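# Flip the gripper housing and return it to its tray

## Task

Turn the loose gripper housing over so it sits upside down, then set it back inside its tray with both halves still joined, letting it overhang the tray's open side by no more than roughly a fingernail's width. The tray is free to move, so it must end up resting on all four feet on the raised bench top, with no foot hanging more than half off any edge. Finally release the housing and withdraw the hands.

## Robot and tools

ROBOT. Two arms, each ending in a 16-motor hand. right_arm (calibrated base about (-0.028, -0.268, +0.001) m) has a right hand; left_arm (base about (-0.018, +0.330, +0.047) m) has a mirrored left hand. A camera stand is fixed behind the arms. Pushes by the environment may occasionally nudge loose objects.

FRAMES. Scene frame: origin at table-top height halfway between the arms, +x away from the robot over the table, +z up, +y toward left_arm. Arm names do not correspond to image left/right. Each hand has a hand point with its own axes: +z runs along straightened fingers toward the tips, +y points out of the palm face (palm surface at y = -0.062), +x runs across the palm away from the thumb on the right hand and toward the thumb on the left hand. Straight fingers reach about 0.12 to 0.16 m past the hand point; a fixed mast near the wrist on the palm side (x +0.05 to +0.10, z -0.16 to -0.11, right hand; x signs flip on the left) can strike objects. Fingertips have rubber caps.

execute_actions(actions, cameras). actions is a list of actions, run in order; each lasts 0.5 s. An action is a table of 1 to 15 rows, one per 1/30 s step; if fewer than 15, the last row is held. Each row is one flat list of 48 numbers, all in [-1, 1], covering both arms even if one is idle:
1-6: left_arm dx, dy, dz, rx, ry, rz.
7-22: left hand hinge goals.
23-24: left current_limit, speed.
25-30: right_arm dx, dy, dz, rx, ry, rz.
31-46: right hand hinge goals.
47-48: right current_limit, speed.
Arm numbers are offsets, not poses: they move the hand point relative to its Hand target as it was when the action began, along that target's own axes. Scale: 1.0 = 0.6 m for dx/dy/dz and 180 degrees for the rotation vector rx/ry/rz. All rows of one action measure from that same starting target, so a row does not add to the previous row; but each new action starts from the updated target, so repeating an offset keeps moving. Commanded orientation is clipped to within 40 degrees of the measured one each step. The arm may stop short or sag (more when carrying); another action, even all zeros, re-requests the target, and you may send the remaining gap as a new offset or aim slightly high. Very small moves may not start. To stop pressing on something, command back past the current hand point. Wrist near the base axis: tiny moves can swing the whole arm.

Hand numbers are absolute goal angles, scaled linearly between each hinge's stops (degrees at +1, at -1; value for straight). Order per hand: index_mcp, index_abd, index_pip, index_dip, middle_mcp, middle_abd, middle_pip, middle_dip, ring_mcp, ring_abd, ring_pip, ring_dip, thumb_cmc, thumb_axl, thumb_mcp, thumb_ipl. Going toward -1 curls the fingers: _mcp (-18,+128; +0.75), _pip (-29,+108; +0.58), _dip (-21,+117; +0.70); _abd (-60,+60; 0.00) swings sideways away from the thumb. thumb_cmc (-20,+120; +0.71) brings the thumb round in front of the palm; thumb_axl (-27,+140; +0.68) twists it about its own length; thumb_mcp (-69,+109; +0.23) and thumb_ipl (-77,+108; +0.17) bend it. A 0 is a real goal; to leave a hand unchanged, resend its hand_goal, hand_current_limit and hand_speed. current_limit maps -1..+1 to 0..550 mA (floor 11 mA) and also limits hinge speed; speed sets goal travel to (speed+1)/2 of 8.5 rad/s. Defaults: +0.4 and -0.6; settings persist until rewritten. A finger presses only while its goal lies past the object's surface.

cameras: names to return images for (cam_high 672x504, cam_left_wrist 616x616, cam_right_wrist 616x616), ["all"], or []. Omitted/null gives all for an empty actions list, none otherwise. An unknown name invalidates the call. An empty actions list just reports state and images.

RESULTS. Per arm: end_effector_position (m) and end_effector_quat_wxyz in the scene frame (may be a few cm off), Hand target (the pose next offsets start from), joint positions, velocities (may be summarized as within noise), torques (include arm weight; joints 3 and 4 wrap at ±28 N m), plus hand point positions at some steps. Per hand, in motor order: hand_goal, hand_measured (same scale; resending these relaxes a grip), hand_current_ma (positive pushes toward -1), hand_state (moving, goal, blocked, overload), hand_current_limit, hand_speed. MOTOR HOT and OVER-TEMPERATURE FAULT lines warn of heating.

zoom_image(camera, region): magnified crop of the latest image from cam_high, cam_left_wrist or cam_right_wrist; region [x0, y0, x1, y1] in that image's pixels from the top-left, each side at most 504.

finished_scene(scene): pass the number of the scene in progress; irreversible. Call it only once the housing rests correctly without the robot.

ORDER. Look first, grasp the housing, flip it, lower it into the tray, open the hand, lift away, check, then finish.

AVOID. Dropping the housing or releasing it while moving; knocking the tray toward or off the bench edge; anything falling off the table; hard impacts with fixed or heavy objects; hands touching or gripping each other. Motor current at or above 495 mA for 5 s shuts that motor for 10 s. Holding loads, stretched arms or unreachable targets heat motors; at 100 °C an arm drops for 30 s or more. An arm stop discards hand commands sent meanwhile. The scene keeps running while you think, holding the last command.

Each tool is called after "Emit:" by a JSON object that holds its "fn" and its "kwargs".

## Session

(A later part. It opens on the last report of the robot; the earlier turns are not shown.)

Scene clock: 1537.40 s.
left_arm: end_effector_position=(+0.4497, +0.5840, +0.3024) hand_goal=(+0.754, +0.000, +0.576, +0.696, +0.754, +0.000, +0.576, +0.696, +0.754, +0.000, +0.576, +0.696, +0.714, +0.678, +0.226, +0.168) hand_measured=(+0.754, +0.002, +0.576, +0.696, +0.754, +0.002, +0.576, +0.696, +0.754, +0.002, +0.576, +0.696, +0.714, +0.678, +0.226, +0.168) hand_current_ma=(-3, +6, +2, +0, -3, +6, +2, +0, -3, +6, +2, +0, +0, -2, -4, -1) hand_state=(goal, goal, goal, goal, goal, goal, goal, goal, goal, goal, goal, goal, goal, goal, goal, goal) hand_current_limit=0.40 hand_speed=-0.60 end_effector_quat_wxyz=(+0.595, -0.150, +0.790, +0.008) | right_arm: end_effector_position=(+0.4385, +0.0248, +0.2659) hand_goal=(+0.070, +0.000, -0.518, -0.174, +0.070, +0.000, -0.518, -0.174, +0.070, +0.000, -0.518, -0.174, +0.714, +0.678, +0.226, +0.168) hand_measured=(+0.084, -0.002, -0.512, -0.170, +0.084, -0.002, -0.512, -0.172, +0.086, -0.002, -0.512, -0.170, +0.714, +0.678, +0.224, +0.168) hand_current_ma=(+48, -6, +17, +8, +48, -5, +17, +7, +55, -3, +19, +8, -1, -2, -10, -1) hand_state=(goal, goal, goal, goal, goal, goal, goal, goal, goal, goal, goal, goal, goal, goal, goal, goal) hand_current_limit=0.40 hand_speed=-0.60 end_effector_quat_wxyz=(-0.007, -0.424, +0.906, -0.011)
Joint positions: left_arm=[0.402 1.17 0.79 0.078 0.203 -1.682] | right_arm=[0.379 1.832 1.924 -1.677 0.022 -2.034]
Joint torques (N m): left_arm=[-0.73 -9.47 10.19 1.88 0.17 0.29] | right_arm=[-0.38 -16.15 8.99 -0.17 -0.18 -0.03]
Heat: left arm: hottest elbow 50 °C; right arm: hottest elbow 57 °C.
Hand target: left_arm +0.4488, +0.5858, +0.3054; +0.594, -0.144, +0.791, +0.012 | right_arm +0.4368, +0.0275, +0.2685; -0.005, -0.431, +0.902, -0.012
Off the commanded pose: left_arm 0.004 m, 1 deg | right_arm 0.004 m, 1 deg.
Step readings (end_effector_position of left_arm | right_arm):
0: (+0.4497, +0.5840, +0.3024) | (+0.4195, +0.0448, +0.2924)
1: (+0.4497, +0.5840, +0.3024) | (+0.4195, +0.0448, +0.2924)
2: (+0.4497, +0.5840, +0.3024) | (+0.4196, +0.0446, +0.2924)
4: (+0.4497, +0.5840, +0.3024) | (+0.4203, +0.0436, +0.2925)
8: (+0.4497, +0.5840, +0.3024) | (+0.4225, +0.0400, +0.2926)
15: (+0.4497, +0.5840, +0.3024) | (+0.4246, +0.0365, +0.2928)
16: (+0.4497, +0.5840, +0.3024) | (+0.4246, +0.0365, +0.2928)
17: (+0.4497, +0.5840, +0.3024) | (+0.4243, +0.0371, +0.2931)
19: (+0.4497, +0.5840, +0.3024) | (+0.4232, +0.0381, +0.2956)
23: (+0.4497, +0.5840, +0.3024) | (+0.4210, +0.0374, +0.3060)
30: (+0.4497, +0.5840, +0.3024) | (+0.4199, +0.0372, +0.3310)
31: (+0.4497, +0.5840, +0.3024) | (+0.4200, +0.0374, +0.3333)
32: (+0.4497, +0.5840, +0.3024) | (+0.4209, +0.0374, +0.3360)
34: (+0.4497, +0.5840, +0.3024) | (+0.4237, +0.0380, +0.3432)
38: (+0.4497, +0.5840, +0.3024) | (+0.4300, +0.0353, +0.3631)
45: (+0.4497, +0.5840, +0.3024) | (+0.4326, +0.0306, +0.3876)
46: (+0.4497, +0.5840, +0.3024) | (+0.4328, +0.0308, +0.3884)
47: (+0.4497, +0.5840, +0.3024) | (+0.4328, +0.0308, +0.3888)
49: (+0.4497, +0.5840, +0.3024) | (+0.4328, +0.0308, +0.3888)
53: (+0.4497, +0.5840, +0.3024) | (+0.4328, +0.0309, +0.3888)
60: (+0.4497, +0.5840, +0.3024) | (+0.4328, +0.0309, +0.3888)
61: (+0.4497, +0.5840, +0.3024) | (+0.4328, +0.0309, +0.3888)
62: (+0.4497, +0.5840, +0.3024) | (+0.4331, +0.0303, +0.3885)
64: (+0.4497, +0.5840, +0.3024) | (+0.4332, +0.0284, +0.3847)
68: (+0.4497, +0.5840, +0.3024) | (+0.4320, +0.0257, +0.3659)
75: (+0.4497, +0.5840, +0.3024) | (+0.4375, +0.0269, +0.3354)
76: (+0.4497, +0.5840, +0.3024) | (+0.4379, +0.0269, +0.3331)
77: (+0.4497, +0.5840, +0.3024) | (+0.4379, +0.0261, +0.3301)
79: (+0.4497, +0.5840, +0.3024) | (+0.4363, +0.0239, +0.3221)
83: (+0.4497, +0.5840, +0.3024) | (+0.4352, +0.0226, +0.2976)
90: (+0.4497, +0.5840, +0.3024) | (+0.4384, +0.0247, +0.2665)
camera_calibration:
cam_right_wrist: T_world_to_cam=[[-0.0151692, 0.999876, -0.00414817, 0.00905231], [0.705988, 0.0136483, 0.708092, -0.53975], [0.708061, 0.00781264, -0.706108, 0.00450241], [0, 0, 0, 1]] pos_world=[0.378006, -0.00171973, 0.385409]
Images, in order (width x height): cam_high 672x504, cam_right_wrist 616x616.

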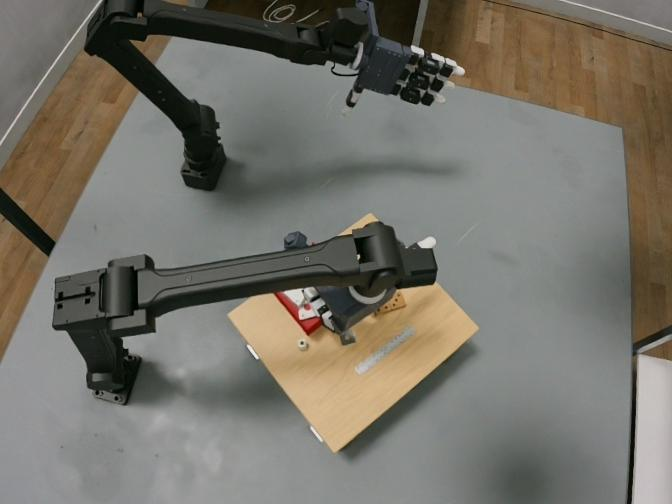

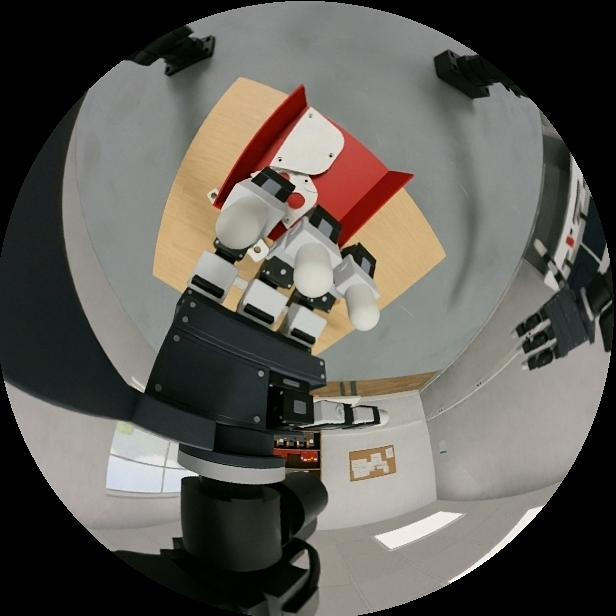

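Emit:
{"fn": "execute_actions", "kwargs": {"actions": [[[0,0,0,0,0,0,0.754,0,0.576,0.696,0.754,0,0.576,0.696,0.754,0,0.576,0.696,0.714,0.678,0.226,0.168,0.4,-0.6,0,0,-0.12,0,0,0,0.069,0,-0.518,-0.174,0.069,0,-0.518,-0.174,0.069,0,-0.518,-0.174,0.714,0.678,0.226,0.168,0.4,-0.6]],[[0,0,0,0,0,0,0.754,0,0.576,0.696,0.754,0,0.576,0.696,0.754,0,0.576,0.696,0.714,0.678,0.226,0.168,0.4,-0.6,0.03,0.05,-0.09,0,0,0,0.069,0,-0.518,-0.174,0.069,0,-0.518,-0.174,0.069,0,-0.518,-0.174,0.714,0.678,0.226,0.168,0.4,-0.6]],[[0,0,0,0,0,0,0.754,0,0.576,0.696,0.754,0,0.576,0.696,0.754,0,0.576,0.696,0.714,0.678,0.226,0.168,0.4,-0.6,0.0477,0.0672,0,0,0,0,0.069,0,-0.518,-0.174,0.754,0,0.576,0.696,0.069,0,-0.518,-0.174,0.714,0.678,0.226,0.168,0.4,-0.6]],[[0,0,0,0,0,0,0.754,0,0.576,0.696,0.754,0,0.576,0.696,0.754,0,0.576,0.696,0.714,0.678,0.226,0.168,0.4,-0.6,0,0,0.04,0,0,0,0.069,0,-0.518,-0.174,0.754,0,0.576,0.696,0.069,0,-0.518,-0.174,0.714,0.678,0.226,0.168,0.4,-0.6]]], "cameras": ["cam_right_wrist"]}}

Emit:
{"fn": "zoom_image", "kwargs": {"camera": "cam_right_wrist", "region": [190, 90, 370, 270]}}

Scene clock: 1735.20 s.
left_arm: end_effector_position=(+0.4497, +0.5840, +0.3024) hand_goal=(+0.754, +0.000, +0.576, +0.696, +0.754, +0.000, +0.576, +0.696, +0.754, +0.000, +0.576, +0.696, +0.714, +0.678, +0.226, +0.168) hand_measured=(+0.754, +0.002, +0.576, +0.696, +0.754, +0.002, +0.576, +0.696, +0.754, +0.002, +0.576, +0.696, +0.714, +0.678, +0.226, +0.168) hand_current_ma=(-3, +6, +2, +0, -3, +6, +2, +0, -3, +6, +2, +0, +0, -2, -4, -1) hand_state=(goal, goal, goal, goal, goal, goal, goal, goal, goal, goal, goal, goal, goal, goal, goal, goal) hand_current_limit=0.40 hand_speed=-0.60 end_effector_quat_wxyz=(+0.595, -0.150, +0.790, +0.008) | right_arm: end_effector_position=(+0.3514, +0.0372, +0.3718) hand_goal=(+0.070, +0.000, -0.518, -0.174, +0.754, +0.000, +0.576, +0.696, +0.070, +0.000, -0.518, -0.174, +0.714, +0.678, +0.226, +0.168) hand_measured=(+0.084, -0.002, -0.512, -0.170, +0.752, -0.002, +0.572, +0.694, +0.086, -0.002, -0.512, -0.170, +0.714, +0.678, +0.224, +0.168) hand_current_ma=(+46, -6, +16, +7, -7, -5, -8, -7, +54, -3, +18, +8, -1, -2, -10, -1) hand_state=(goal, goal, goal, goal, goal, goal, goal, goal, goal, goal, goal, goal, goal, goal, goal, goal) hand_current_limit=0.40 hand_speed=-0.60 end_effector_quat_wxyz=(+0.085, -0.428, +0.900, +0.011)
Joint positions: left_arm=[0.402 1.17 0.79 0.078 0.203 -1.682] | right_arm=[0.461 1.547 1.825 -1.677 -0.014 -1.965]
Joint torques (N m): left_arm=[-1.03 -9.35 10.11 2.07 0.19 0.3] | right_arm=[-0.56 -11.52 8.8 0.28 -0.18 0.19]
Heat: left arm: hottest elbow 51 °C; right arm: hottest elbow 55 °C.
Hand target: left_arm +0.4488, +0.5858, +0.3054; +0.594, -0.144, +0.791, +0.012 | right_arm +0.3527, +0.0381, +0.3702; -0.005, -0.430, +0.903, -0.012
Off the commanded pose: left_arm 0.004 m, 1 deg | right_arm 0.002 m, 11 deg.
joint sent to its limit (right arm) — joint 4 (wrist pitch), lower limit. The joint targets are off in orientation, not in position.
Step readings (end_effector_position of left_arm | right_arm):
0: (+0.4497, +0.5840, +0.3024) | (+0.4385, +0.0248, +0.2659)
1: (+0.4497, +0.5840, +0.3024) | (+0.4384, +0.0248, +0.2659)
2: (+0.4497, +0.5840, +0.3024) | (+0.4382, +0.0252, +0.2665)
4: (+0.4497, +0.5840, +0.3024) | (+0.4370, +0.0264, +0.2697)
8: (+0.4497, +0.5840, +0.3024) | (+0.4324, +0.0261, +0.2860)
15: (+0.4497, +0.5840, +0.3024) | (+0.4298, +0.0258, +0.3183)
16: (+0.4497, +0.5840, +0.3024) | (+0.4298, +0.0259, +0.3202)
17: (+0.4497, +0.5840, +0.3024) | (+0.4288, +0.0262, +0.3226)
19: (+0.4497, +0.5840, +0.3024) | (+0.4263, +0.0274, +0.3282)
23: (+0.4497, +0.5840, +0.3024) | (+0.4135, +0.0314, +0.3522)
30: (+0.4497, +0.5840, +0.3024) | (+0.3965, +0.0316, +0.3841)
31: (+0.4497, +0.5840, +0.3024) | (+0.3964, +0.0316, +0.3846)
32: (+0.4497, +0.5840, +0.3024) | (+0.3952, +0.0327, +0.3847)
34: (+0.4497, +0.5840, +0.3024) | (+0.3900, +0.0329, +0.3808)
38: (+0.4497, +0.5840, +0.3024) | (+0.3698, +0.0373, +0.3759)
45: (+0.4497, +0.5840, +0.3024) | (+0.3562, +0.0410, +0.3875)
46: (+0.4497, +0.5840, +0.3024) | (+0.3559, +0.0408, +0.3882)
47: (+0.4497, +0.5840, +0.3024) | (+0.3554, +0.0406, +0.3878)
49: (+0.4497, +0.5840, +0.3024) | (+0.3545, +0.0396, +0.3841)
53: (+0.4497, +0.5840, +0.3024) | (+0.3517, +0.0375, +0.3733)
60: (+0.4497, +0.5840, +0.3024) | (+0.3514, +0.0372, +0.3718)
camera_calibration:
cam_right_wrist: T_world_to_cam=[[-0.0387333, 0.993153, 0.110211, -0.038242], [0.593772, -0.0658344, 0.801936, -0.545939], [0.803701, 0.0965019, -0.587156, 0.0597336], [0, 0, 0, 1]] pos_world=[0.274674, -0.00372576, 0.477095]
Images, in order (width x height): cam_right_wrist 616x616.

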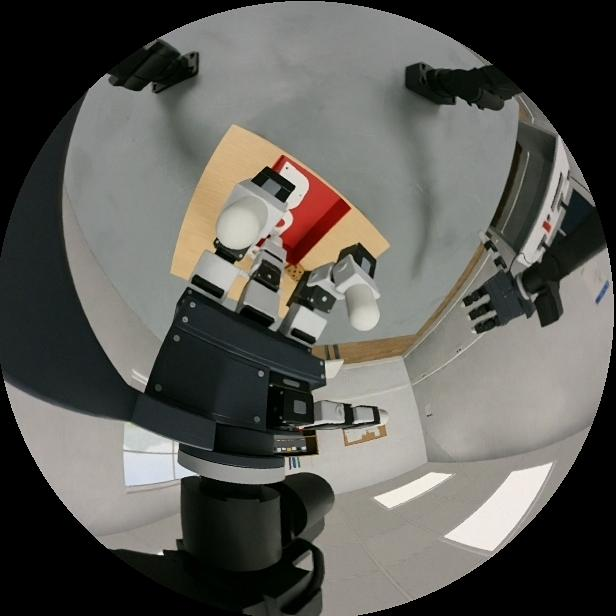

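Scaled by 2.800 from the camera's 616x616 image, which has a finer 880x880 frame.

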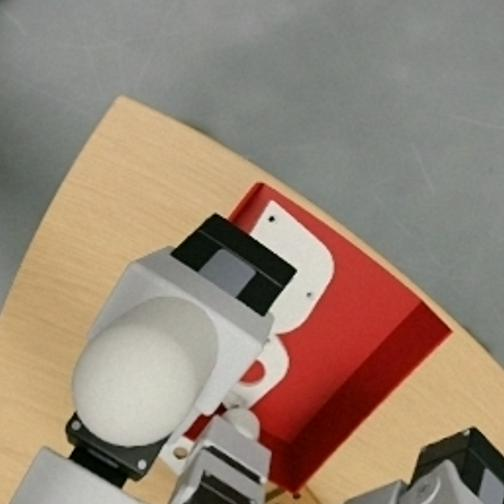

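Emit:
{"fn": "execute_actions", "kwargs": {"actions": [[[0,0,0,0,0,0,0.754,0,0.576,0.696,0.754,0,0.576,0.696,0.754,0,0.576,0.696,0.714,0.678,0.226,0.168,0.4,-0.6,-0.0718,-0.0026,0,0,0,0,0.069,0,-0.518,-0.174,0.069,0,-0.518,-0.174,0.754,0,0.576,0.696,0.714,0.678,0.226,0.168,0.4,-0.6]],[[0,0,0,0,0,0,0.754,0,0.576,0.696,0.754,0,0.576,0.696,0.754,0,0.576,0.696,0.714,0.678,0.226,0.168,0.4,-0.6,0,0,0.05,0,0,0,0.069,0,-0.518,-0.174,0.069,0,-0.518,-0.174,0.754,0,0.576,0.696,0.714,0.678,0.226,0.168,0.4,-0.6]]], "cameras": ["cam_right_wrist"]}}

Emit:
{"fn": "zoom_image", "kwargs": {"camera": "cam_right_wrist", "region": [200, 120, 340, 260]}}

Scene clock: 1747.23 s.
left_arm: end_effector_position=(+0.4497, +0.5840, +0.3024) hand_goal=(+0.754, +0.000, +0.576, +0.696, +0.754, +0.000, +0.576, +0.696, +0.754, +0.000, +0.576, +0.696, +0.714, +0.678, +0.226, +0.168) hand_measured=(+0.754, +0.002, +0.576, +0.696, +0.754, +0.002, +0.576, +0.696, +0.754, +0.002, +0.576, +0.696, +0.714, +0.678, +0.226, +0.168) hand_current_ma=(-3, +6, +2, +0, -3, +6, +2, +0, -3, +6, +2, +0, +0, -2, -4, -1) hand_state=(goal, goal, goal, goal, goal, goal, goal, goal, goal, goal, goal, goal, goal, goal, goal, goal) hand_current_limit=0.40 hand_speed=-0.60 end_effector_quat_wxyz=(+0.595, -0.150, +0.790, +0.008) | right_arm: end_effector_position=(+0.3762, +0.0642, +0.3367) hand_goal=(+0.070, +0.000, -0.518, -0.174, +0.070, +0.000, -0.518, -0.174, +0.754, +0.000, +0.576, +0.696, +0.714, +0.678, +0.226, +0.168) hand_measured=(+0.084, -0.002, -0.512, -0.170, +0.086, -0.002, -0.512, -0.172, +0.752, -0.002, +0.572, +0.692, +0.714, +0.678, +0.224, +0.168) hand_current_ma=(+46, -6, +16, +7, +54, -5, +18, +7, -8, -3, -8, -7, -1, -2, -10, -1) hand_state=(goal, goal, goal, goal, goal, goal, goal, goal, goal, goal, goal, goal, goal, goal, goal, goal) hand_current_limit=0.40 hand_speed=-0.60 end_effector_quat_wxyz=(+0.054, -0.427, +0.903, +0.006)
Joint positions: left_arm=[0.402 1.17 0.79 0.078 0.203 -1.682] | right_arm=[0.488 1.664 1.878 -1.677 -0.003 -1.935]
Joint torques (N m): left_arm=[-0.67 -9.47 10.43 1.87 0.19 0.23] | right_arm=[-0.38 -12.69 10.74 0.14 -0.16 0.18]
Heat: left arm: hottest elbow 51 °C; right arm: hottest elbow 54 °C.
Hand target: left_arm +0.4488, +0.5858, +0.3054; +0.594, -0.144, +0.791, +0.012 | right_arm +0.3811, +0.0699, +0.3395; -0.005, -0.430, +0.903, -0.012
Off the commanded pose: left_arm 0.004 m, 1 deg | right_arm 0.008 m, 7 deg.
joint sent to its limit (right arm) — joint 4 (wrist pitch), lower limit. The joint targets are off in orientation, not in position.
Step readings (end_effector_position of left_arm | right_arm):
0: (+0.4497, +0.5840, +0.3024) | (+0.3514, +0.0372, +0.3718)
1: (+0.4497, +0.5840, +0.3024) | (+0.3514, +0.0372, +0.3718)
2: (+0.4497, +0.5840, +0.3024) | (+0.3519, +0.0376, +0.3707)
4: (+0.4497, +0.5840, +0.3024) | (+0.3555, +0.0410, +0.3699)
8: (+0.4497, +0.5840, +0.3024) | (+0.3669, +0.0556, +0.3615)
15: (+0.4497, +0.5840, +0.3024) | (+0.3726, +0.0641, +0.3446)
16: (+0.4497, +0.5840, +0.3024) | (+0.3726, +0.0641, +0.3446)
17: (+0.4497, +0.5840, +0.3024) | (+0.3727, +0.0640, +0.3445)
19: (+0.4497, +0.5840, +0.3024) | (+0.3731, +0.0635, +0.3442)
23: (+0.4497, +0.5840, +0.3024) | (+0.3745, +0.0635, +0.3410)
30: (+0.4497, +0.5840, +0.3024) | (+0.3762, +0.0642, +0.3367)
camera_calibration:
cam_right_wrist: T_world_to_cam=[[-0.0284603, 0.996715, 0.0758218, -0.0527254], [0.634826, -0.0405692, 0.771589, -0.537656], [0.77213, 0.0700933, -0.631587, 0.0451077], [0, 0, 0, 1]] pos_world=[0.304988, 0.0275782, 0.447336]
Images, in order (width x height): cam_right_wrist 616x616.

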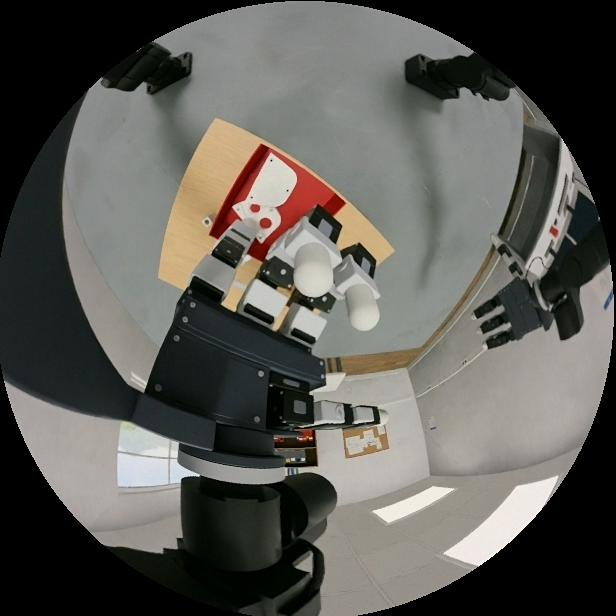

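Scaled by 3.600 from the camera's 616x616 image, which has a finer 880x880 frame.

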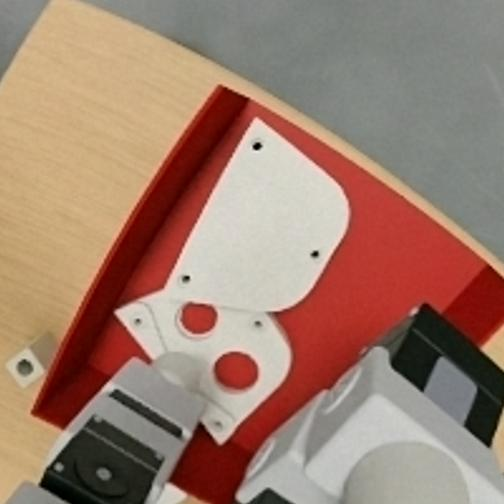

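Emit:
{"fn": "execute_actions", "kwargs": {"actions": [[[0,0,0,0,0,0,0.754,0,0.576,0.696,0.754,0,0.576,0.696,0.754,0,0.576,0.696,0.714,0.678,0.226,0.168,0.4,-0.6,0,0,0.03,0,0,0,0.069,0,-0.518,-0.174,0.069,0,-0.518,-0.174,0.754,0,0.576,0.696,0.714,0.678,0.226,0.168,0.4,-0.6],[0,0,0,0,0,0,0.754,0,0.576,0.696,0.754,0,0.576,0.696,0.754,0,0.576,0.696,0.714,0.678,0.226,0.168,0.4,-0.6,0,0,0.0625,0,0,0,0.069,0,-0.518,-0.174,0.069,0,-0.518,-0.174,0.754,0,0.576,0.696,0.714,0.678,0.226,0.168,0.4,-0.6]],[[0,0,0,0,0,0,0.754,0,0.576,0.696,0.754,0,0.576,0.696,0.754,0,0.576,0.696,0.714,0.678,0.226,0.168,0.4,-0.6,0,0.02,0,0,0,0,0.069,0,-0.518,-0.174,0.069,0,-0.518,-0.174,0.754,0,0.576,0.696,0.714,0.678,0.226,0.168,0.4,-0.6]]], "cameras": ["cam_right_wrist"]}}

Emit:
{"fn": "zoom_image", "kwargs": {"camera": "cam_right_wrist", "region": [200, 120, 340, 260]}}

Scene clock: 1758.33 s.
left_arm: end_effector_position=(+0.4497, +0.5840, +0.3024) hand_goal=(+0.754, +0.000, +0.576, +0.696, +0.754, +0.000, +0.576, +0.696, +0.754, +0.000, +0.576, +0.696, +0.714, +0.678, +0.226, +0.168) hand_measured=(+0.754, +0.002, +0.576, +0.696, +0.754, +0.002, +0.576, +0.696, +0.754, +0.002, +0.576, +0.696, +0.714, +0.678, +0.226, +0.168) hand_current_ma=(-3, +6, +2, +0, -3, +6, +2, +0, -3, +6, +2, +0, +0, -2, -4, -1) hand_state=(goal, goal, goal, goal, goal, goal, goal, goal, goal, goal, goal, goal, goal, goal, goal, goal) hand_current_limit=0.40 hand_speed=-0.60 end_effector_quat_wxyz=(+0.595, -0.150, +0.790, +0.008) | right_arm: end_effector_position=(+0.3726, +0.0757, +0.3012) hand_goal=(+0.070, +0.000, -0.518, -0.174, +0.070, +0.000, -0.518, -0.174, +0.754, +0.000, +0.576, +0.696, +0.714, +0.678, +0.226, +0.168) hand_measured=(+0.084, -0.002, -0.512, -0.170, +0.086, -0.002, -0.512, -0.172, +0.752, -0.002, +0.572, +0.692, +0.714, +0.678, +0.224, +0.168) hand_current_ma=(+46, -6, +16, +7, +54, -5, +17, +7, -8, -3, -8, -7, -1, -2, -10, -1) hand_state=(goal, goal, goal, goal, goal, goal, goal, goal, goal, goal, goal, goal, goal, goal, goal, goal) hand_current_limit=0.40 hand_speed=-0.60 end_effector_quat_wxyz=(+0.017, -0.433, +0.901, -0.005)
Joint positions: left_arm=[0.402 1.17 0.79 0.078 0.203 -1.682] | right_arm=[0.516 1.711 1.85 -1.677 0.014 -1.918]
Joint torques (N m): left_arm=[-0.56 -9.29 10.25 1.87 0.14 0.29] | right_arm=[-1.08 -14.86 8.49 -0.13 -0.2 0.15]
Heat: left arm: hottest elbow 51 °C; right arm: hottest elbow 56 °C.
Hand target: left_arm +0.4488, +0.5858, +0.3054; +0.594, -0.144, +0.791, +0.012 | right_arm +0.3718, +0.0765, +0.3018; -0.005, -0.430, +0.903, -0.012
Off the commanded pose: left_arm 0.004 m, 1 deg | right_arm 0.001 m, 3 deg.
joint sent to its limit (right arm) — joint 4 (wrist pitch), lower limit. The joint targets still meet the commanded pose.
Step readings (end_effector_position of left_arm | right_arm):
0: (+0.4497, +0.5840, +0.3024) | (+0.3762, +0.0642, +0.3367)
1: (+0.4497, +0.5840, +0.3024) | (+0.3762, +0.0642, +0.3367)
2: (+0.4497, +0.5840, +0.3024) | (+0.3764, +0.0640, +0.3364)
4: (+0.4497, +0.5840, +0.3024) | (+0.3775, +0.0634, +0.3344)
8: (+0.4497, +0.5840, +0.3024) | (+0.3794, +0.0634, +0.3233)
15: (+0.4497, +0.5840, +0.3024) | (+0.3815, +0.0652, +0.3050)
16: (+0.4497, +0.5840, +0.3024) | (+0.3814, +0.0654, +0.3045)
17: (+0.4497, +0.5840, +0.3024) | (+0.3812, +0.0656, +0.3041)
19: (+0.4497, +0.5840, +0.3024) | (+0.3802, +0.0670, +0.3038)
23: (+0.4497, +0.5840, +0.3024) | (+0.3753, +0.0722, +0.3019)
30: (+0.4497, +0.5840, +0.3024) | (+0.3725, +0.0757, +0.3012)
camera_calibration:
cam_right_wrist: T_world_to_cam=[[-0.0362402, 0.999011, 0.025772, -0.0438348], [0.677552, 0.00560602, 0.735453, -0.515938], [0.734581, 0.0441148, -0.677085, 0.0543216], [0, 0, 0, 1]] pos_world=[0.308082, 0.0442874, 0.417358]
Images, in order (width x height): cam_right_wrist 616x616.

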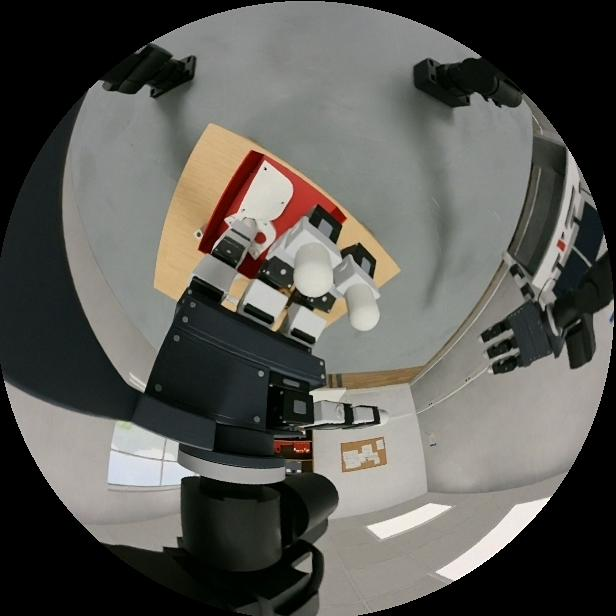

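Scaled by 3.600 from the camera's 616x616 image, which has a finer 880x880 frame.

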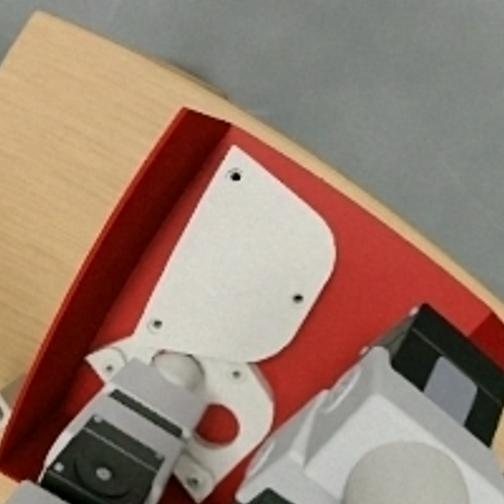

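Emit:
{"fn": "execute_actions", "kwargs": {"actions": [[[0,0,0,0,0,0,0.754,0,0.576,0.696,0.754,0,0.576,0.696,0.754,0,0.576,0.696,0.714,0.678,0.226,0.168,0.4,-0.6,0,0.02,0.005,0,0,0,0.069,0,-0.518,-0.174,0.069,0,-0.518,-0.174,0.754,0,0.576,0.696,0.714,0.678,0.226,0.168,0.4,-0.6]]], "cameras": ["cam_right_wrist"]}}

Emit:
{"fn": "zoom_image", "kwargs": {"camera": "cam_right_wrist", "region": [200, 120, 340, 260]}}

Scene clock: 1764.30 s.
left_arm: end_effector_position=(+0.4497, +0.5840, +0.3024) hand_goal=(+0.754, +0.000, +0.576, +0.696, +0.754, +0.000, +0.576, +0.696, +0.754, +0.000, +0.576, +0.696, +0.714, +0.678, +0.226, +0.168) hand_measured=(+0.754, +0.002, +0.576, +0.696, +0.754, +0.002, +0.576, +0.696, +0.754, +0.002, +0.576, +0.696, +0.714, +0.678, +0.226, +0.168) hand_current_ma=(-3, +6, +2, +0, -3, +6, +2, +0, -3, +6, +2, +0, +0, -2, -4, -1) hand_state=(goal, goal, goal, goal, goal, goal, goal, goal, goal, goal, goal, goal, goal, goal, goal, goal) hand_current_limit=0.40 hand_speed=-0.60 end_effector_quat_wxyz=(+0.595, -0.150, +0.790, +0.008) | right_arm: end_effector_position=(+0.3662, +0.0820, +0.2964) hand_goal=(+0.070, +0.000, -0.518, -0.174, +0.070, +0.000, -0.518, -0.174, +0.754, +0.000, +0.576, +0.696, +0.714, +0.678, +0.226, +0.168) hand_measured=(+0.084, -0.002, -0.512, -0.170, +0.086, -0.002, -0.512, -0.172, +0.758, -0.002, +0.578, +0.696, +0.714, +0.678, +0.224, +0.168) hand_current_ma=(+46, -6, +16, +7, +54, -5, +17, +7, +13, -3, +7, +0, -1, -2, -10, -1) hand_state=(goal, goal, goal, goal, goal, goal, goal, goal, goal, goal, goal, goal, goal, goal, goal, goal) hand_current_limit=0.40 hand_speed=-0.60 end_effector_quat_wxyz=(+0.011, -0.432, +0.902, -0.008)
Joint positions: left_arm=[0.402 1.17 0.79 0.078 0.203 -1.682] | right_arm=[0.534 1.711 1.838 -1.677 0.018 -1.898]
Joint torques (N m): left_arm=[-0.67 -8.82 10.19 1.89 0.19 0.29] | right_arm=[-0.56 -15.56 8.24 -0.01 -0.27 0.16]
Heat: left arm: hottest elbow 51 °C; right arm: hottest elbow 56 °C.
Hand target: left_arm +0.4488, +0.5858, +0.3054; +0.594, -0.144, +0.791, +0.012 | right_arm +0.3624, +0.0840, +0.2987; -0.005, -0.430, +0.903, -0.012
Off the commanded pose: left_arm 0.004 m, 1 deg | right_arm 0.005 m, 2 deg.
joint sent to its limit (right arm) — joint 4 (wrist pitch), lower limit. The joint targets still meet the commanded pose.
Step readings (end_effector_position of left_arm | right_arm):
0: (+0.4497, +0.5840, +0.3024) | (+0.3726, +0.0757, +0.3012)
1: (+0.4497, +0.5840, +0.3024) | (+0.3726, +0.0758, +0.3012)
2: (+0.4497, +0.5840, +0.3024) | (+0.3725, +0.0759, +0.3009)
4: (+0.4497, +0.5840, +0.3024) | (+0.3716, +0.0764, +0.2996)
8: (+0.4497, +0.5840, +0.3024) | (+0.3676, +0.0795, +0.2965)
15: (+0.4497, +0.5840, +0.3024) | (+0.3661, +0.0819, +0.2964)
camera_calibration:
cam_right_wrist: T_world_to_cam=[[-0.0336309, 0.999293, 0.0168279, -0.0486297], [0.683358, 0.0107052, 0.730005, -0.509074], [0.729308, 0.0360502, -0.683235, 0.0598634], [0, 0, 0, 1]] pos_world=[0.302585, 0.0518869, 0.413345]
Images, in order (width x height): cam_right_wrist 616x616.

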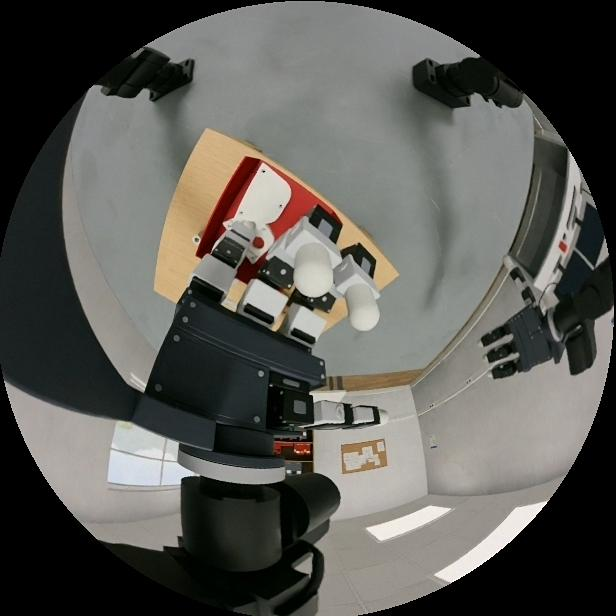

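Scaled by 3.600 from the camera's 616x616 image, which has a finer 880x880 frame.

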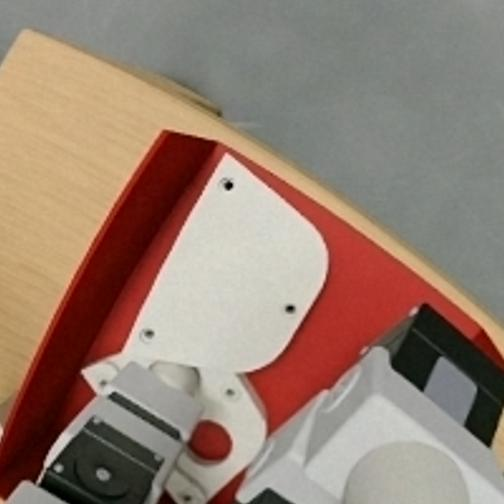

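Emit:
{"fn": "execute_actions", "kwargs": {"actions": [[[0,0,0,0,0,0,0.754,0,0.576,0.696,0.754,0,0.576,0.696,0.754,0,0.576,0.696,0.714,0.678,0.226,0.168,0.4,-0.6,0,0.02,0,0,0,0,0.069,0,-0.518,-0.174,0.069,0,-0.518,-0.174,0.754,0,0.576,0.696,0.714,0.678,0.226,0.168,0.4,-0.6]],[[0,0,0,0,0,0,0.754,0,0.576,0.696,0.754,0,0.576,0.696,0.754,0,0.576,0.696,0.714,0.678,0.226,0.168,0.4,-0.6,0,0.015,0,0,0,0,0.069,0,-0.518,-0.174,0.069,0,-0.518,-0.174,0.754,0,0.576,0.696,0.714,0.678,0.226,0.168,0.4,-0.6]]], "cameras": ["cam_right_wrist"]}}

Emit:
{"fn": "zoom_image", "kwargs": {"camera": "cam_right_wrist", "region": [200, 120, 340, 260]}}

Scene clock: 1771.93 s.
left_arm: end_effector_position=(+0.4497, +0.5840, +0.3024) hand_goal=(+0.754, +0.000, +0.576, +0.696, +0.754, +0.000, +0.576, +0.696, +0.754, +0.000, +0.576, +0.696, +0.714, +0.678, +0.226, +0.168) hand_measured=(+0.754, +0.002, +0.576, +0.696, +0.754, +0.002, +0.576, +0.696, +0.754, +0.002, +0.576, +0.696, +0.714, +0.678, +0.226, +0.168) hand_current_ma=(-3, +6, +2, +0, -3, +6, +2, +0, -3, +6, +2, +0, +0, -2, -4, -1) hand_state=(goal, goal, goal, goal, goal, goal, goal, goal, goal, goal, goal, goal, goal, goal, goal, goal) hand_current_limit=0.40 hand_speed=-0.60 end_effector_quat_wxyz=(+0.595, -0.150, +0.790, +0.008) | right_arm: end_effector_position=(+0.3526, +0.0951, +0.2955) hand_goal=(+0.070, +0.000, -0.518, -0.174, +0.070, +0.000, -0.518, -0.174, +0.754, +0.000, +0.576, +0.696, +0.714, +0.678, +0.226, +0.168) hand_measured=(+0.084, -0.002, -0.512, -0.170, +0.086, -0.002, -0.512, -0.172, +0.774, +0.000, +0.588, +0.702, +0.714, +0.678, +0.224, +0.168) hand_current_ma=(+46, -6, +16, +7, +54, -5, +17, +7, +73, +1, +35, +14, -1, -2, -10, -1) hand_state=(goal, goal, goal, goal, goal, goal, goal, goal, blocked, goal, goal, goal, goal, goal, goal, goal) hand_current_limit=0.40 hand_speed=-0.60 end_effector_quat_wxyz=(+0.010, -0.432, +0.902, -0.009)
Joint positions: left_arm=[0.402 1.17 0.79 0.078 0.203 -1.682] | right_arm=[0.57 1.702 1.825 -1.677 0.021 -1.862]
Joint torques (N m): left_arm=[-0.91 -9.64 10.25 2 0.13 0.3] | right_arm=[0.03 -15.27 7.94 -0.01 -0.38 0.22]
Heat: left arm: hottest elbow 51 °C; right arm: hottest elbow 55 °C.
Hand target: left_arm +0.4488, +0.5858, +0.3054; +0.594, -0.144, +0.791, +0.012 | right_arm +0.3462, +0.0972, +0.2982; -0.005, -0.431, +0.903, -0.012
Off the commanded pose: left_arm 0.004 m, 1 deg | right_arm 0.007 m, 2 deg.
joint sent to its limit (right arm) — joint 4 (wrist pitch), lower limit. The joint targets still meet the commanded pose.
Step readings (end_effector_position of left_arm | right_arm):
0: (+0.4497, +0.5840, +0.3024) | (+0.3662, +0.0820, +0.2964)
1: (+0.4497, +0.5840, +0.3024) | (+0.3662, +0.0820, +0.2964)
2: (+0.4497, +0.5840, +0.3024) | (+0.3662, +0.0822, +0.2964)
4: (+0.4497, +0.5840, +0.3024) | (+0.3655, +0.0830, +0.2957)
8: (+0.4497, +0.5840, +0.3024) | (+0.3618, +0.0864, +0.2958)
15: (+0.4497, +0.5840, +0.3024) | (+0.3593, +0.0893, +0.2957)
16: (+0.4497, +0.5840, +0.3024) | (+0.3593, +0.0893, +0.2957)
17: (+0.4497, +0.5840, +0.3024) | (+0.3594, +0.0894, +0.2956)
19: (+0.4497, +0.5840, +0.3024) | (+0.3586, +0.0897, +0.2956)
23: (+0.4497, +0.5840, +0.3024) | (+0.3548, +0.0925, +0.2956)
30: (+0.4497, +0.5840, +0.3024) | (+0.3525, +0.0950, +0.2955)
camera_calibration:
cam_right_wrist: T_world_to_cam=[[-0.0344002, 0.99933, 0.0124643, -0.0605401], [0.684604, 0.0144766, 0.728771, -0.499716], [0.728103, 0.033603, -0.684644, 0.0698262], [0, 0, 0, 1]] pos_world=[0.289185, 0.0653874, 0.41274]
Images, in order (width x height): cam_right_wrist 616x616.

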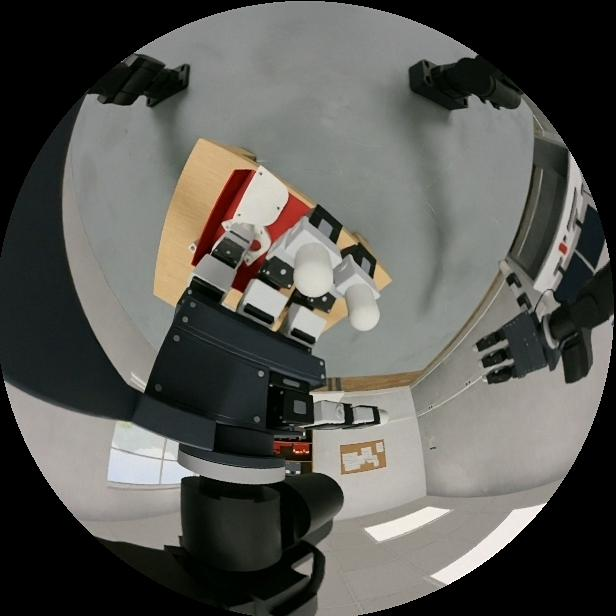

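Scaled by 3.600 from the camera's 616x616 image, which has a finer 880x880 frame.

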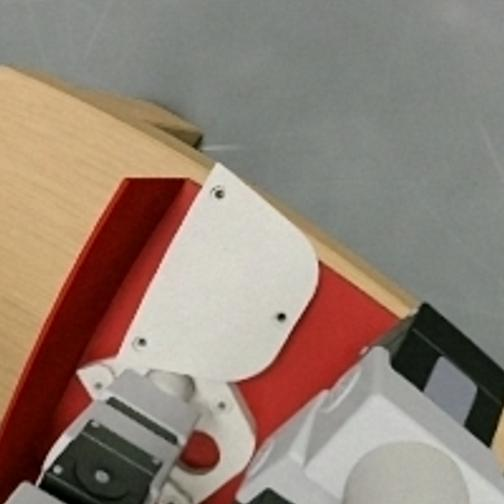

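Emit:
{"fn": "zoom_image", "kwargs": {"camera": "cam_right_wrist", "region": [230, 150, 330, 230]}}

Scaled by 5.040 from the camera's 616x616 image, which has a finer 880x880 frame.

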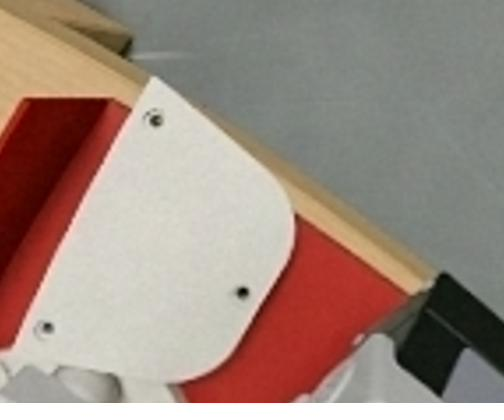

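Emit:
{"fn": "execute_actions", "kwargs": {"actions": [[[0,0,0,0,0,0,0.754,0,0.576,0.696,0.754,0,0.576,0.696,0.754,0,0.576,0.696,0.714,0.678,0.226,0.168,0.4,-0.6,0,0.02,-0.003,0,0,0,0.069,0,-0.518,-0.174,0.069,0,-0.518,-0.174,0.754,0,0.576,0.696,0.714,0.678,0.226,0.168,0.4,-0.6]],[[0,0,0,0,0,0,0.754,0,0.576,0.696,0.754,0,0.576,0.696,0.754,0,0.576,0.696,0.714,0.678,0.226,0.168,0.4,-0.6,0,0.013,0,0,0,0,0.069,0,-0.518,-0.174,0.069,0,-0.518,-0.174,0.754,0,0.576,0.696,0.714,0.678,0.226,0.168,0.4,-0.6]]], "cameras": ["cam_right_wrist","cam_high"]}}

Emit:
{"fn": "zoom_image", "kwargs": {"camera": "cam_right_wrist", "region": [190, 140, 330, 260]}}

Scene clock: 1787.17 s.
left_arm: end_effector_position=(+0.4497, +0.5840, +0.3024) hand_goal=(+0.754, +0.000, +0.576, +0.696, +0.754, +0.000, +0.576, +0.696, +0.754, +0.000, +0.576, +0.696, +0.714, +0.678, +0.226, +0.168) hand_measured=(+0.754, +0.002, +0.576, +0.696, +0.754, +0.002, +0.576, +0.696, +0.754, +0.002, +0.576, +0.696, +0.714, +0.678, +0.226, +0.168) hand_current_ma=(-3, +6, +2, +0, -3, +6, +2, +0, -3, +6, +2, +0, +0, -2, -4, -1) hand_state=(goal, goal, goal, goal, goal, goal, goal, goal, goal, goal, goal, goal, goal, goal, goal, goal) hand_current_limit=0.40 hand_speed=-0.60 end_effector_quat_wxyz=(+0.595, -0.150, +0.790, +0.008) | right_arm: end_effector_position=(+0.3374, +0.1078, +0.2955) hand_goal=(+0.070, +0.000, -0.518, -0.174, +0.070, +0.000, -0.518, -0.174, +0.754, +0.000, +0.576, +0.696, +0.714, +0.678, +0.226, +0.168) hand_measured=(+0.084, -0.002, -0.512, -0.170, +0.086, -0.002, -0.512, -0.172, +0.774, +0.002, +0.588, +0.702, +0.714, +0.678, +0.224, +0.168) hand_current_ma=(+46, -6, +16, +7, +54, -5, +17, +7, +73, +3, +35, +14, -1, -2, -10, -1) hand_state=(goal, goal, goal, goal, goal, goal, goal, goal, blocked, goal, goal, goal, goal, goal, goal, goal) hand_current_limit=0.40 hand_speed=-0.60 end_effector_quat_wxyz=(+0.008, -0.432, +0.902, -0.009)
Joint positions: left_arm=[0.402 1.17 0.79 0.078 0.203 -1.682] | right_arm=[0.607 1.69 1.809 -1.677 0.021 -1.825]
Joint torques (N m): left_arm=[-0.56 -9.23 10.18 1.94 0.17 0.25] | right_arm=[-0.09 -15.21 7.99 0.02 -0.38 0.2]
Heat: left arm: hottest elbow 51 °C; right arm: hottest elbow 54 °C.
Hand target: left_arm +0.4488, +0.5858, +0.3054; +0.594, -0.144, +0.791, +0.012 | right_arm +0.3307, +0.1097, +0.2998; -0.005, -0.431, +0.903, -0.012
Off the commanded pose: left_arm 0.004 m, 1 deg | right_arm 0.008 m, 2 deg.
joint sent to its limit (right arm) — joint 4 (wrist pitch), lower limit. The joint targets still meet the commanded pose.
Step readings (end_effector_position of left_arm | right_arm):
0: (+0.4497, +0.5840, +0.3024) | (+0.3526, +0.0951, +0.2955)
1: (+0.4497, +0.5840, +0.3024) | (+0.3526, +0.0951, +0.2955)
2: (+0.4497, +0.5840, +0.3024) | (+0.3524, +0.0952, +0.2954)
4: (+0.4497, +0.5840, +0.3024) | (+0.3511, +0.0960, +0.2955)
8: (+0.4497, +0.5840, +0.3024) | (+0.3455, +0.1001, +0.2956)
15: (+0.4497, +0.5840, +0.3024) | (+0.3425, +0.1035, +0.2954)
16: (+0.4497, +0.5840, +0.3024) | (+0.3425, +0.1035, +0.2954)
17: (+0.4497, +0.5840, +0.3024) | (+0.3425, +0.1037, +0.2956)
19: (+0.4497, +0.5840, +0.3024) | (+0.3419, +0.1041, +0.2954)
23: (+0.4497, +0.5840, +0.3024) | (+0.3391, +0.1059, +0.2954)
30: (+0.4497, +0.5840, +0.3024) | (+0.3373, +0.1078, +0.2955)
camera_calibration:
cam_right_wrist: T_world_to_cam=[[-0.033531, 0.999374, 0.0112496, -0.0737864], [0.68662, 0.0148554, 0.726864, -0.489644], [0.726243, 0.0320967, -0.686689, 0.0818455], [0, 0, 0, 1]] pos_world=[0.274286, 0.0783871, 0.412937]
Images, in order (width x height): cam_high 672x504, cam_right_wrist 616x616.

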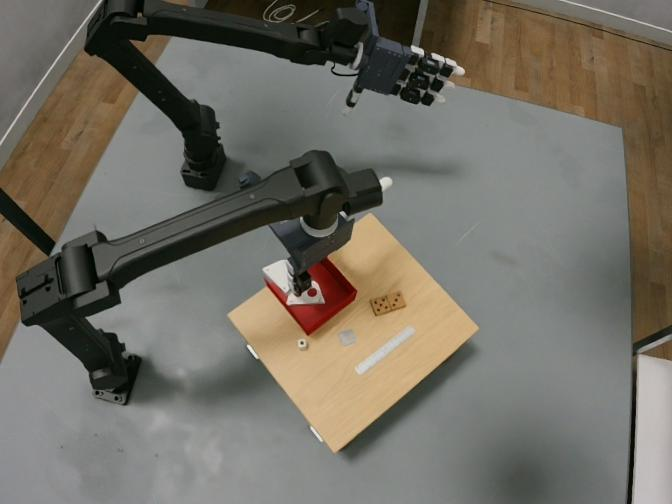

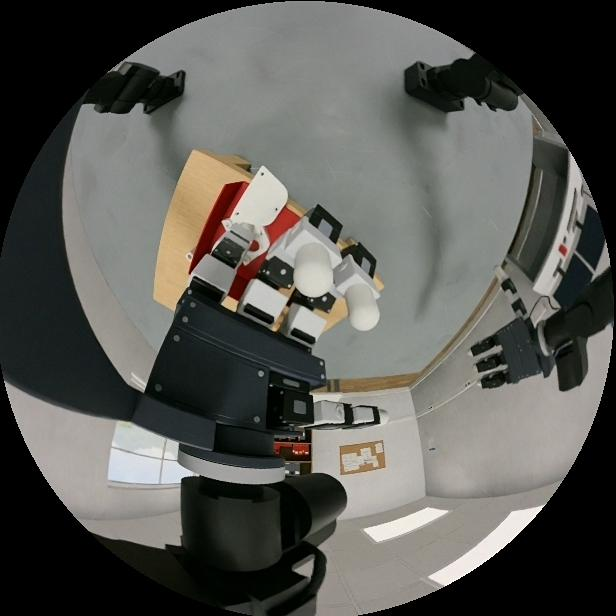

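Scaled by 3.600 from the camera's 616x616 image, which has a finer 880x880 frame.

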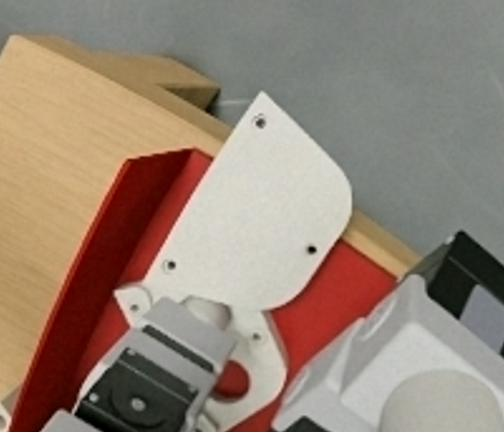

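Emit:
{"fn": "execute_actions", "kwargs": {"actions": [[[0,0,0,0,0,0,0.754,0,0.576,0.696,0.754,0,0.576,0.696,0.754,0,0.576,0.696,0.714,0.678,0.226,0.168,0.4,-0.6,0,-0.03,0,0,0,0,0.069,0,-0.518,-0.174,0.069,0,-0.518,-0.174,0.754,0,0.576,0.696,0.714,0.678,0.226,0.168,0.4,-0.6],[0,0,0,0,0,0,0.754,0,0.576,0.696,0.754,0,0.576,0.696,0.754,0,0.576,0.696,0.714,0.678,0.226,0.168,0.4,-0.6,0,-0.03,-0.07,0,0,0,0.069,0,-0.518,-0.174,0.069,0,-0.518,-0.174,0.754,0,0.576,0.696,0.714,0.678,0.226,0.168,0.4,-0.6]],[[0,0,0,0,0,0,0.754,0,0.576,0.696,0.754,0,0.576,0.696,0.754,0,0.576,0.696,0.714,0.678,0.226,0.168,0.4,-0.6,0,0.01,-0.09,0,0,0,0.069,0,-0.518,-0.174,0.069,0,-0.518,-0.174,0.754,0,0.576,0.696,0.714,0.678,0.226,0.168,0.4,-0.6]],[[0,0,0,0,0,0,0.754,0,0.576,0.696,0.754,0,0.576,0.696,0.754,0,0.576,0.696,0.714,0.678,0.226,0.168,0.4,-0.6,0.0691,0.1088,0,0,0,0,0.069,0,-0.518,-0.174,0.069,0,-0.518,-0.174,0.754,0,0.576,0.696,0.714,0.678,0.226,0.168,0.4,-0.6]]], "cameras": ["cam_right_wrist"]}}

Emit:
{"fn": "zoom_image", "kwargs": {"camera": "cam_right_wrist", "region": [180, 140, 320, 280]}}

Scene clock: 1852.17 s.
left_arm: end_effector_position=(+0.4497, +0.5840, +0.3024) hand_goal=(+0.754, +0.000, +0.576, +0.696, +0.754, +0.000, +0.576, +0.696, +0.754, +0.000, +0.576, +0.696, +0.714, +0.678, +0.226, +0.168) hand_measured=(+0.754, +0.002, +0.576, +0.696, +0.754, +0.002, +0.576, +0.696, +0.754, +0.002, +0.576, +0.696, +0.714, +0.678, +0.226, +0.168) hand_current_ma=(-3, +6, +2, +0, -3, +6, +2, +0, -3, +6, +2, +0, +0, -2, -4, -1) hand_state=(goal, goal, goal, goal, goal, goal, goal, goal, goal, goal, goal, goal, goal, goal, goal, goal) hand_current_limit=0.40 hand_speed=-0.60 end_effector_quat_wxyz=(+0.595, -0.150, +0.790, +0.008) | right_arm: end_effector_position=(+0.2623, +0.1156, +0.3922) hand_goal=(+0.070, +0.000, -0.518, -0.174, +0.070, +0.000, -0.518, -0.174, +0.754, +0.000, +0.576, +0.696, +0.714, +0.678, +0.226, +0.168) hand_measured=(+0.084, -0.002, -0.512, -0.172, +0.084, -0.002, -0.512, -0.172, +0.754, +0.002, +0.578, +0.700, +0.714, +0.678, +0.224, +0.168) hand_current_ma=(+46, -6, +16, +7, +50, -5, +16, +7, -1, +3, +5, +8, +0, -2, -10, -1) hand_state=(goal, goal, goal, goal, goal, goal, goal, goal, goal, goal, goal, goal, goal, goal, goal, goal) hand_current_limit=0.40 hand_speed=-0.60 end_effector_quat_wxyz=(+0.094, -0.431, +0.897, +0.039)
Joint positions: left_arm=[0.402 1.17 0.79 0.078 0.203 -1.682] | right_arm=[0.701 1.468 1.776 -1.677 -0.021 -1.732]
Joint torques (N m): left_arm=[-0.67 -9.64 10.17 1.84 0.17 0.32] | right_arm=[-1.03 -11.58 8.8 0.39 -0.31 0.19]
Heat: left arm: hottest elbow 51 °C; right arm: hottest elbow 51 °C.
Hand target: left_arm +0.4488, +0.5858, +0.3054; +0.594, -0.144, +0.791, +0.012 | right_arm +0.2632, +0.1133, +0.3955; -0.005, -0.430, +0.903, -0.012
Off the commanded pose: left_arm 0.004 m, 1 deg | right_arm 0.004 m, 13 deg.
joint sent to its limit (right arm) — joint 4 (wrist pitch), lower limit. The joint targets are off in orientation, not in position.
Step readings (end_effector_position of left_arm | right_arm):
0: (+0.4497, +0.5840, +0.3024) | (+0.3374, +0.1079, +0.2955)
1: (+0.4497, +0.5840, +0.3024) | (+0.3374, +0.1079, +0.2955)
2: (+0.4497, +0.5840, +0.3024) | (+0.3376, +0.1077, +0.2955)
4: (+0.4497, +0.5840, +0.3024) | (+0.3378, +0.1070, +0.2974)
8: (+0.4497, +0.5840, +0.3024) | (+0.3387, +0.1036, +0.3037)
15: (+0.4497, +0.5840, +0.3024) | (+0.3393, +0.0976, +0.3138)
16: (+0.4497, +0.5840, +0.3024) | (+0.3392, +0.0975, +0.3144)
17: (+0.4497, +0.5840, +0.3024) | (+0.3388, +0.0981, +0.3161)
19: (+0.4497, +0.5840, +0.3024) | (+0.3383, +0.0995, +0.3211)
23: (+0.4497, +0.5840, +0.3024) | (+0.3371, +0.1003, +0.3429)
30: (+0.4497, +0.5840, +0.3024) | (+0.3348, +0.0994, +0.3752)
31: (+0.4497, +0.5840, +0.3024) | (+0.3347, +0.0995, +0.3761)
32: (+0.4497, +0.5840, +0.3024) | (+0.3331, +0.1002, +0.3770)
34: (+0.4497, +0.5840, +0.3024) | (+0.3235, +0.1020, +0.3745)
38: (+0.4497, +0.5840, +0.3024) | (+0.2851, +0.1120, +0.3756)
45: (+0.4497, +0.5840, +0.3024) | (+0.2615, +0.1167, +0.3946)
camera_calibration:
cam_right_wrist: T_world_to_cam=[[-0.049397, 0.984863, 0.166145, -0.140035], [0.600726, -0.103599, 0.792714, -0.498104], [0.797927, 0.138965, -0.586516, 0.132022], [0, 0, 0, 1]] pos_world=[0.186963, 0.067966, 0.495553]
Images, in order (width x height): cam_right_wrist 616x616.

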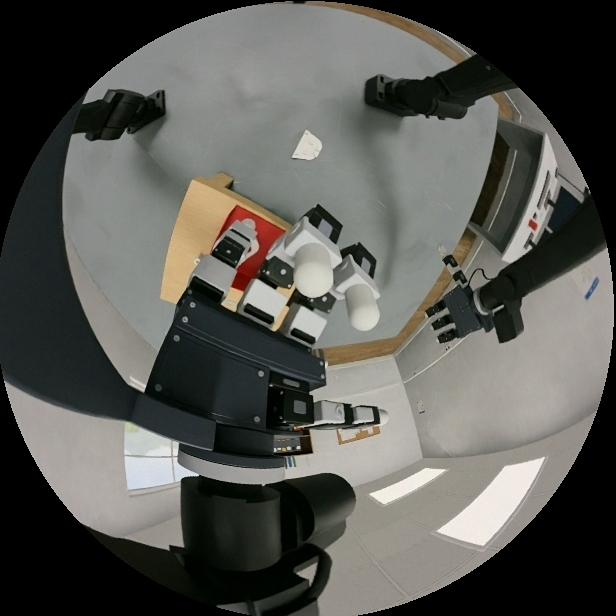

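Scaled by 3.600 from the camera's 616x616 image, which has a finer 880x880 frame.

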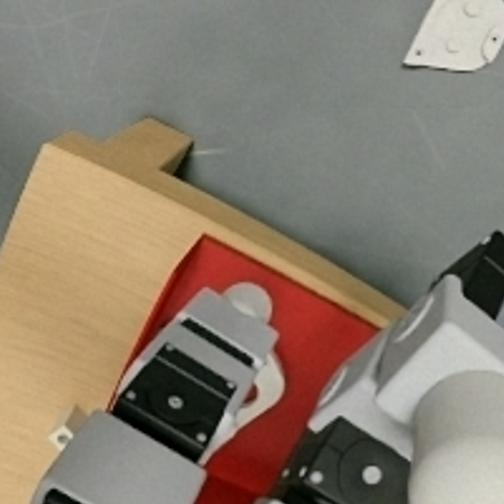

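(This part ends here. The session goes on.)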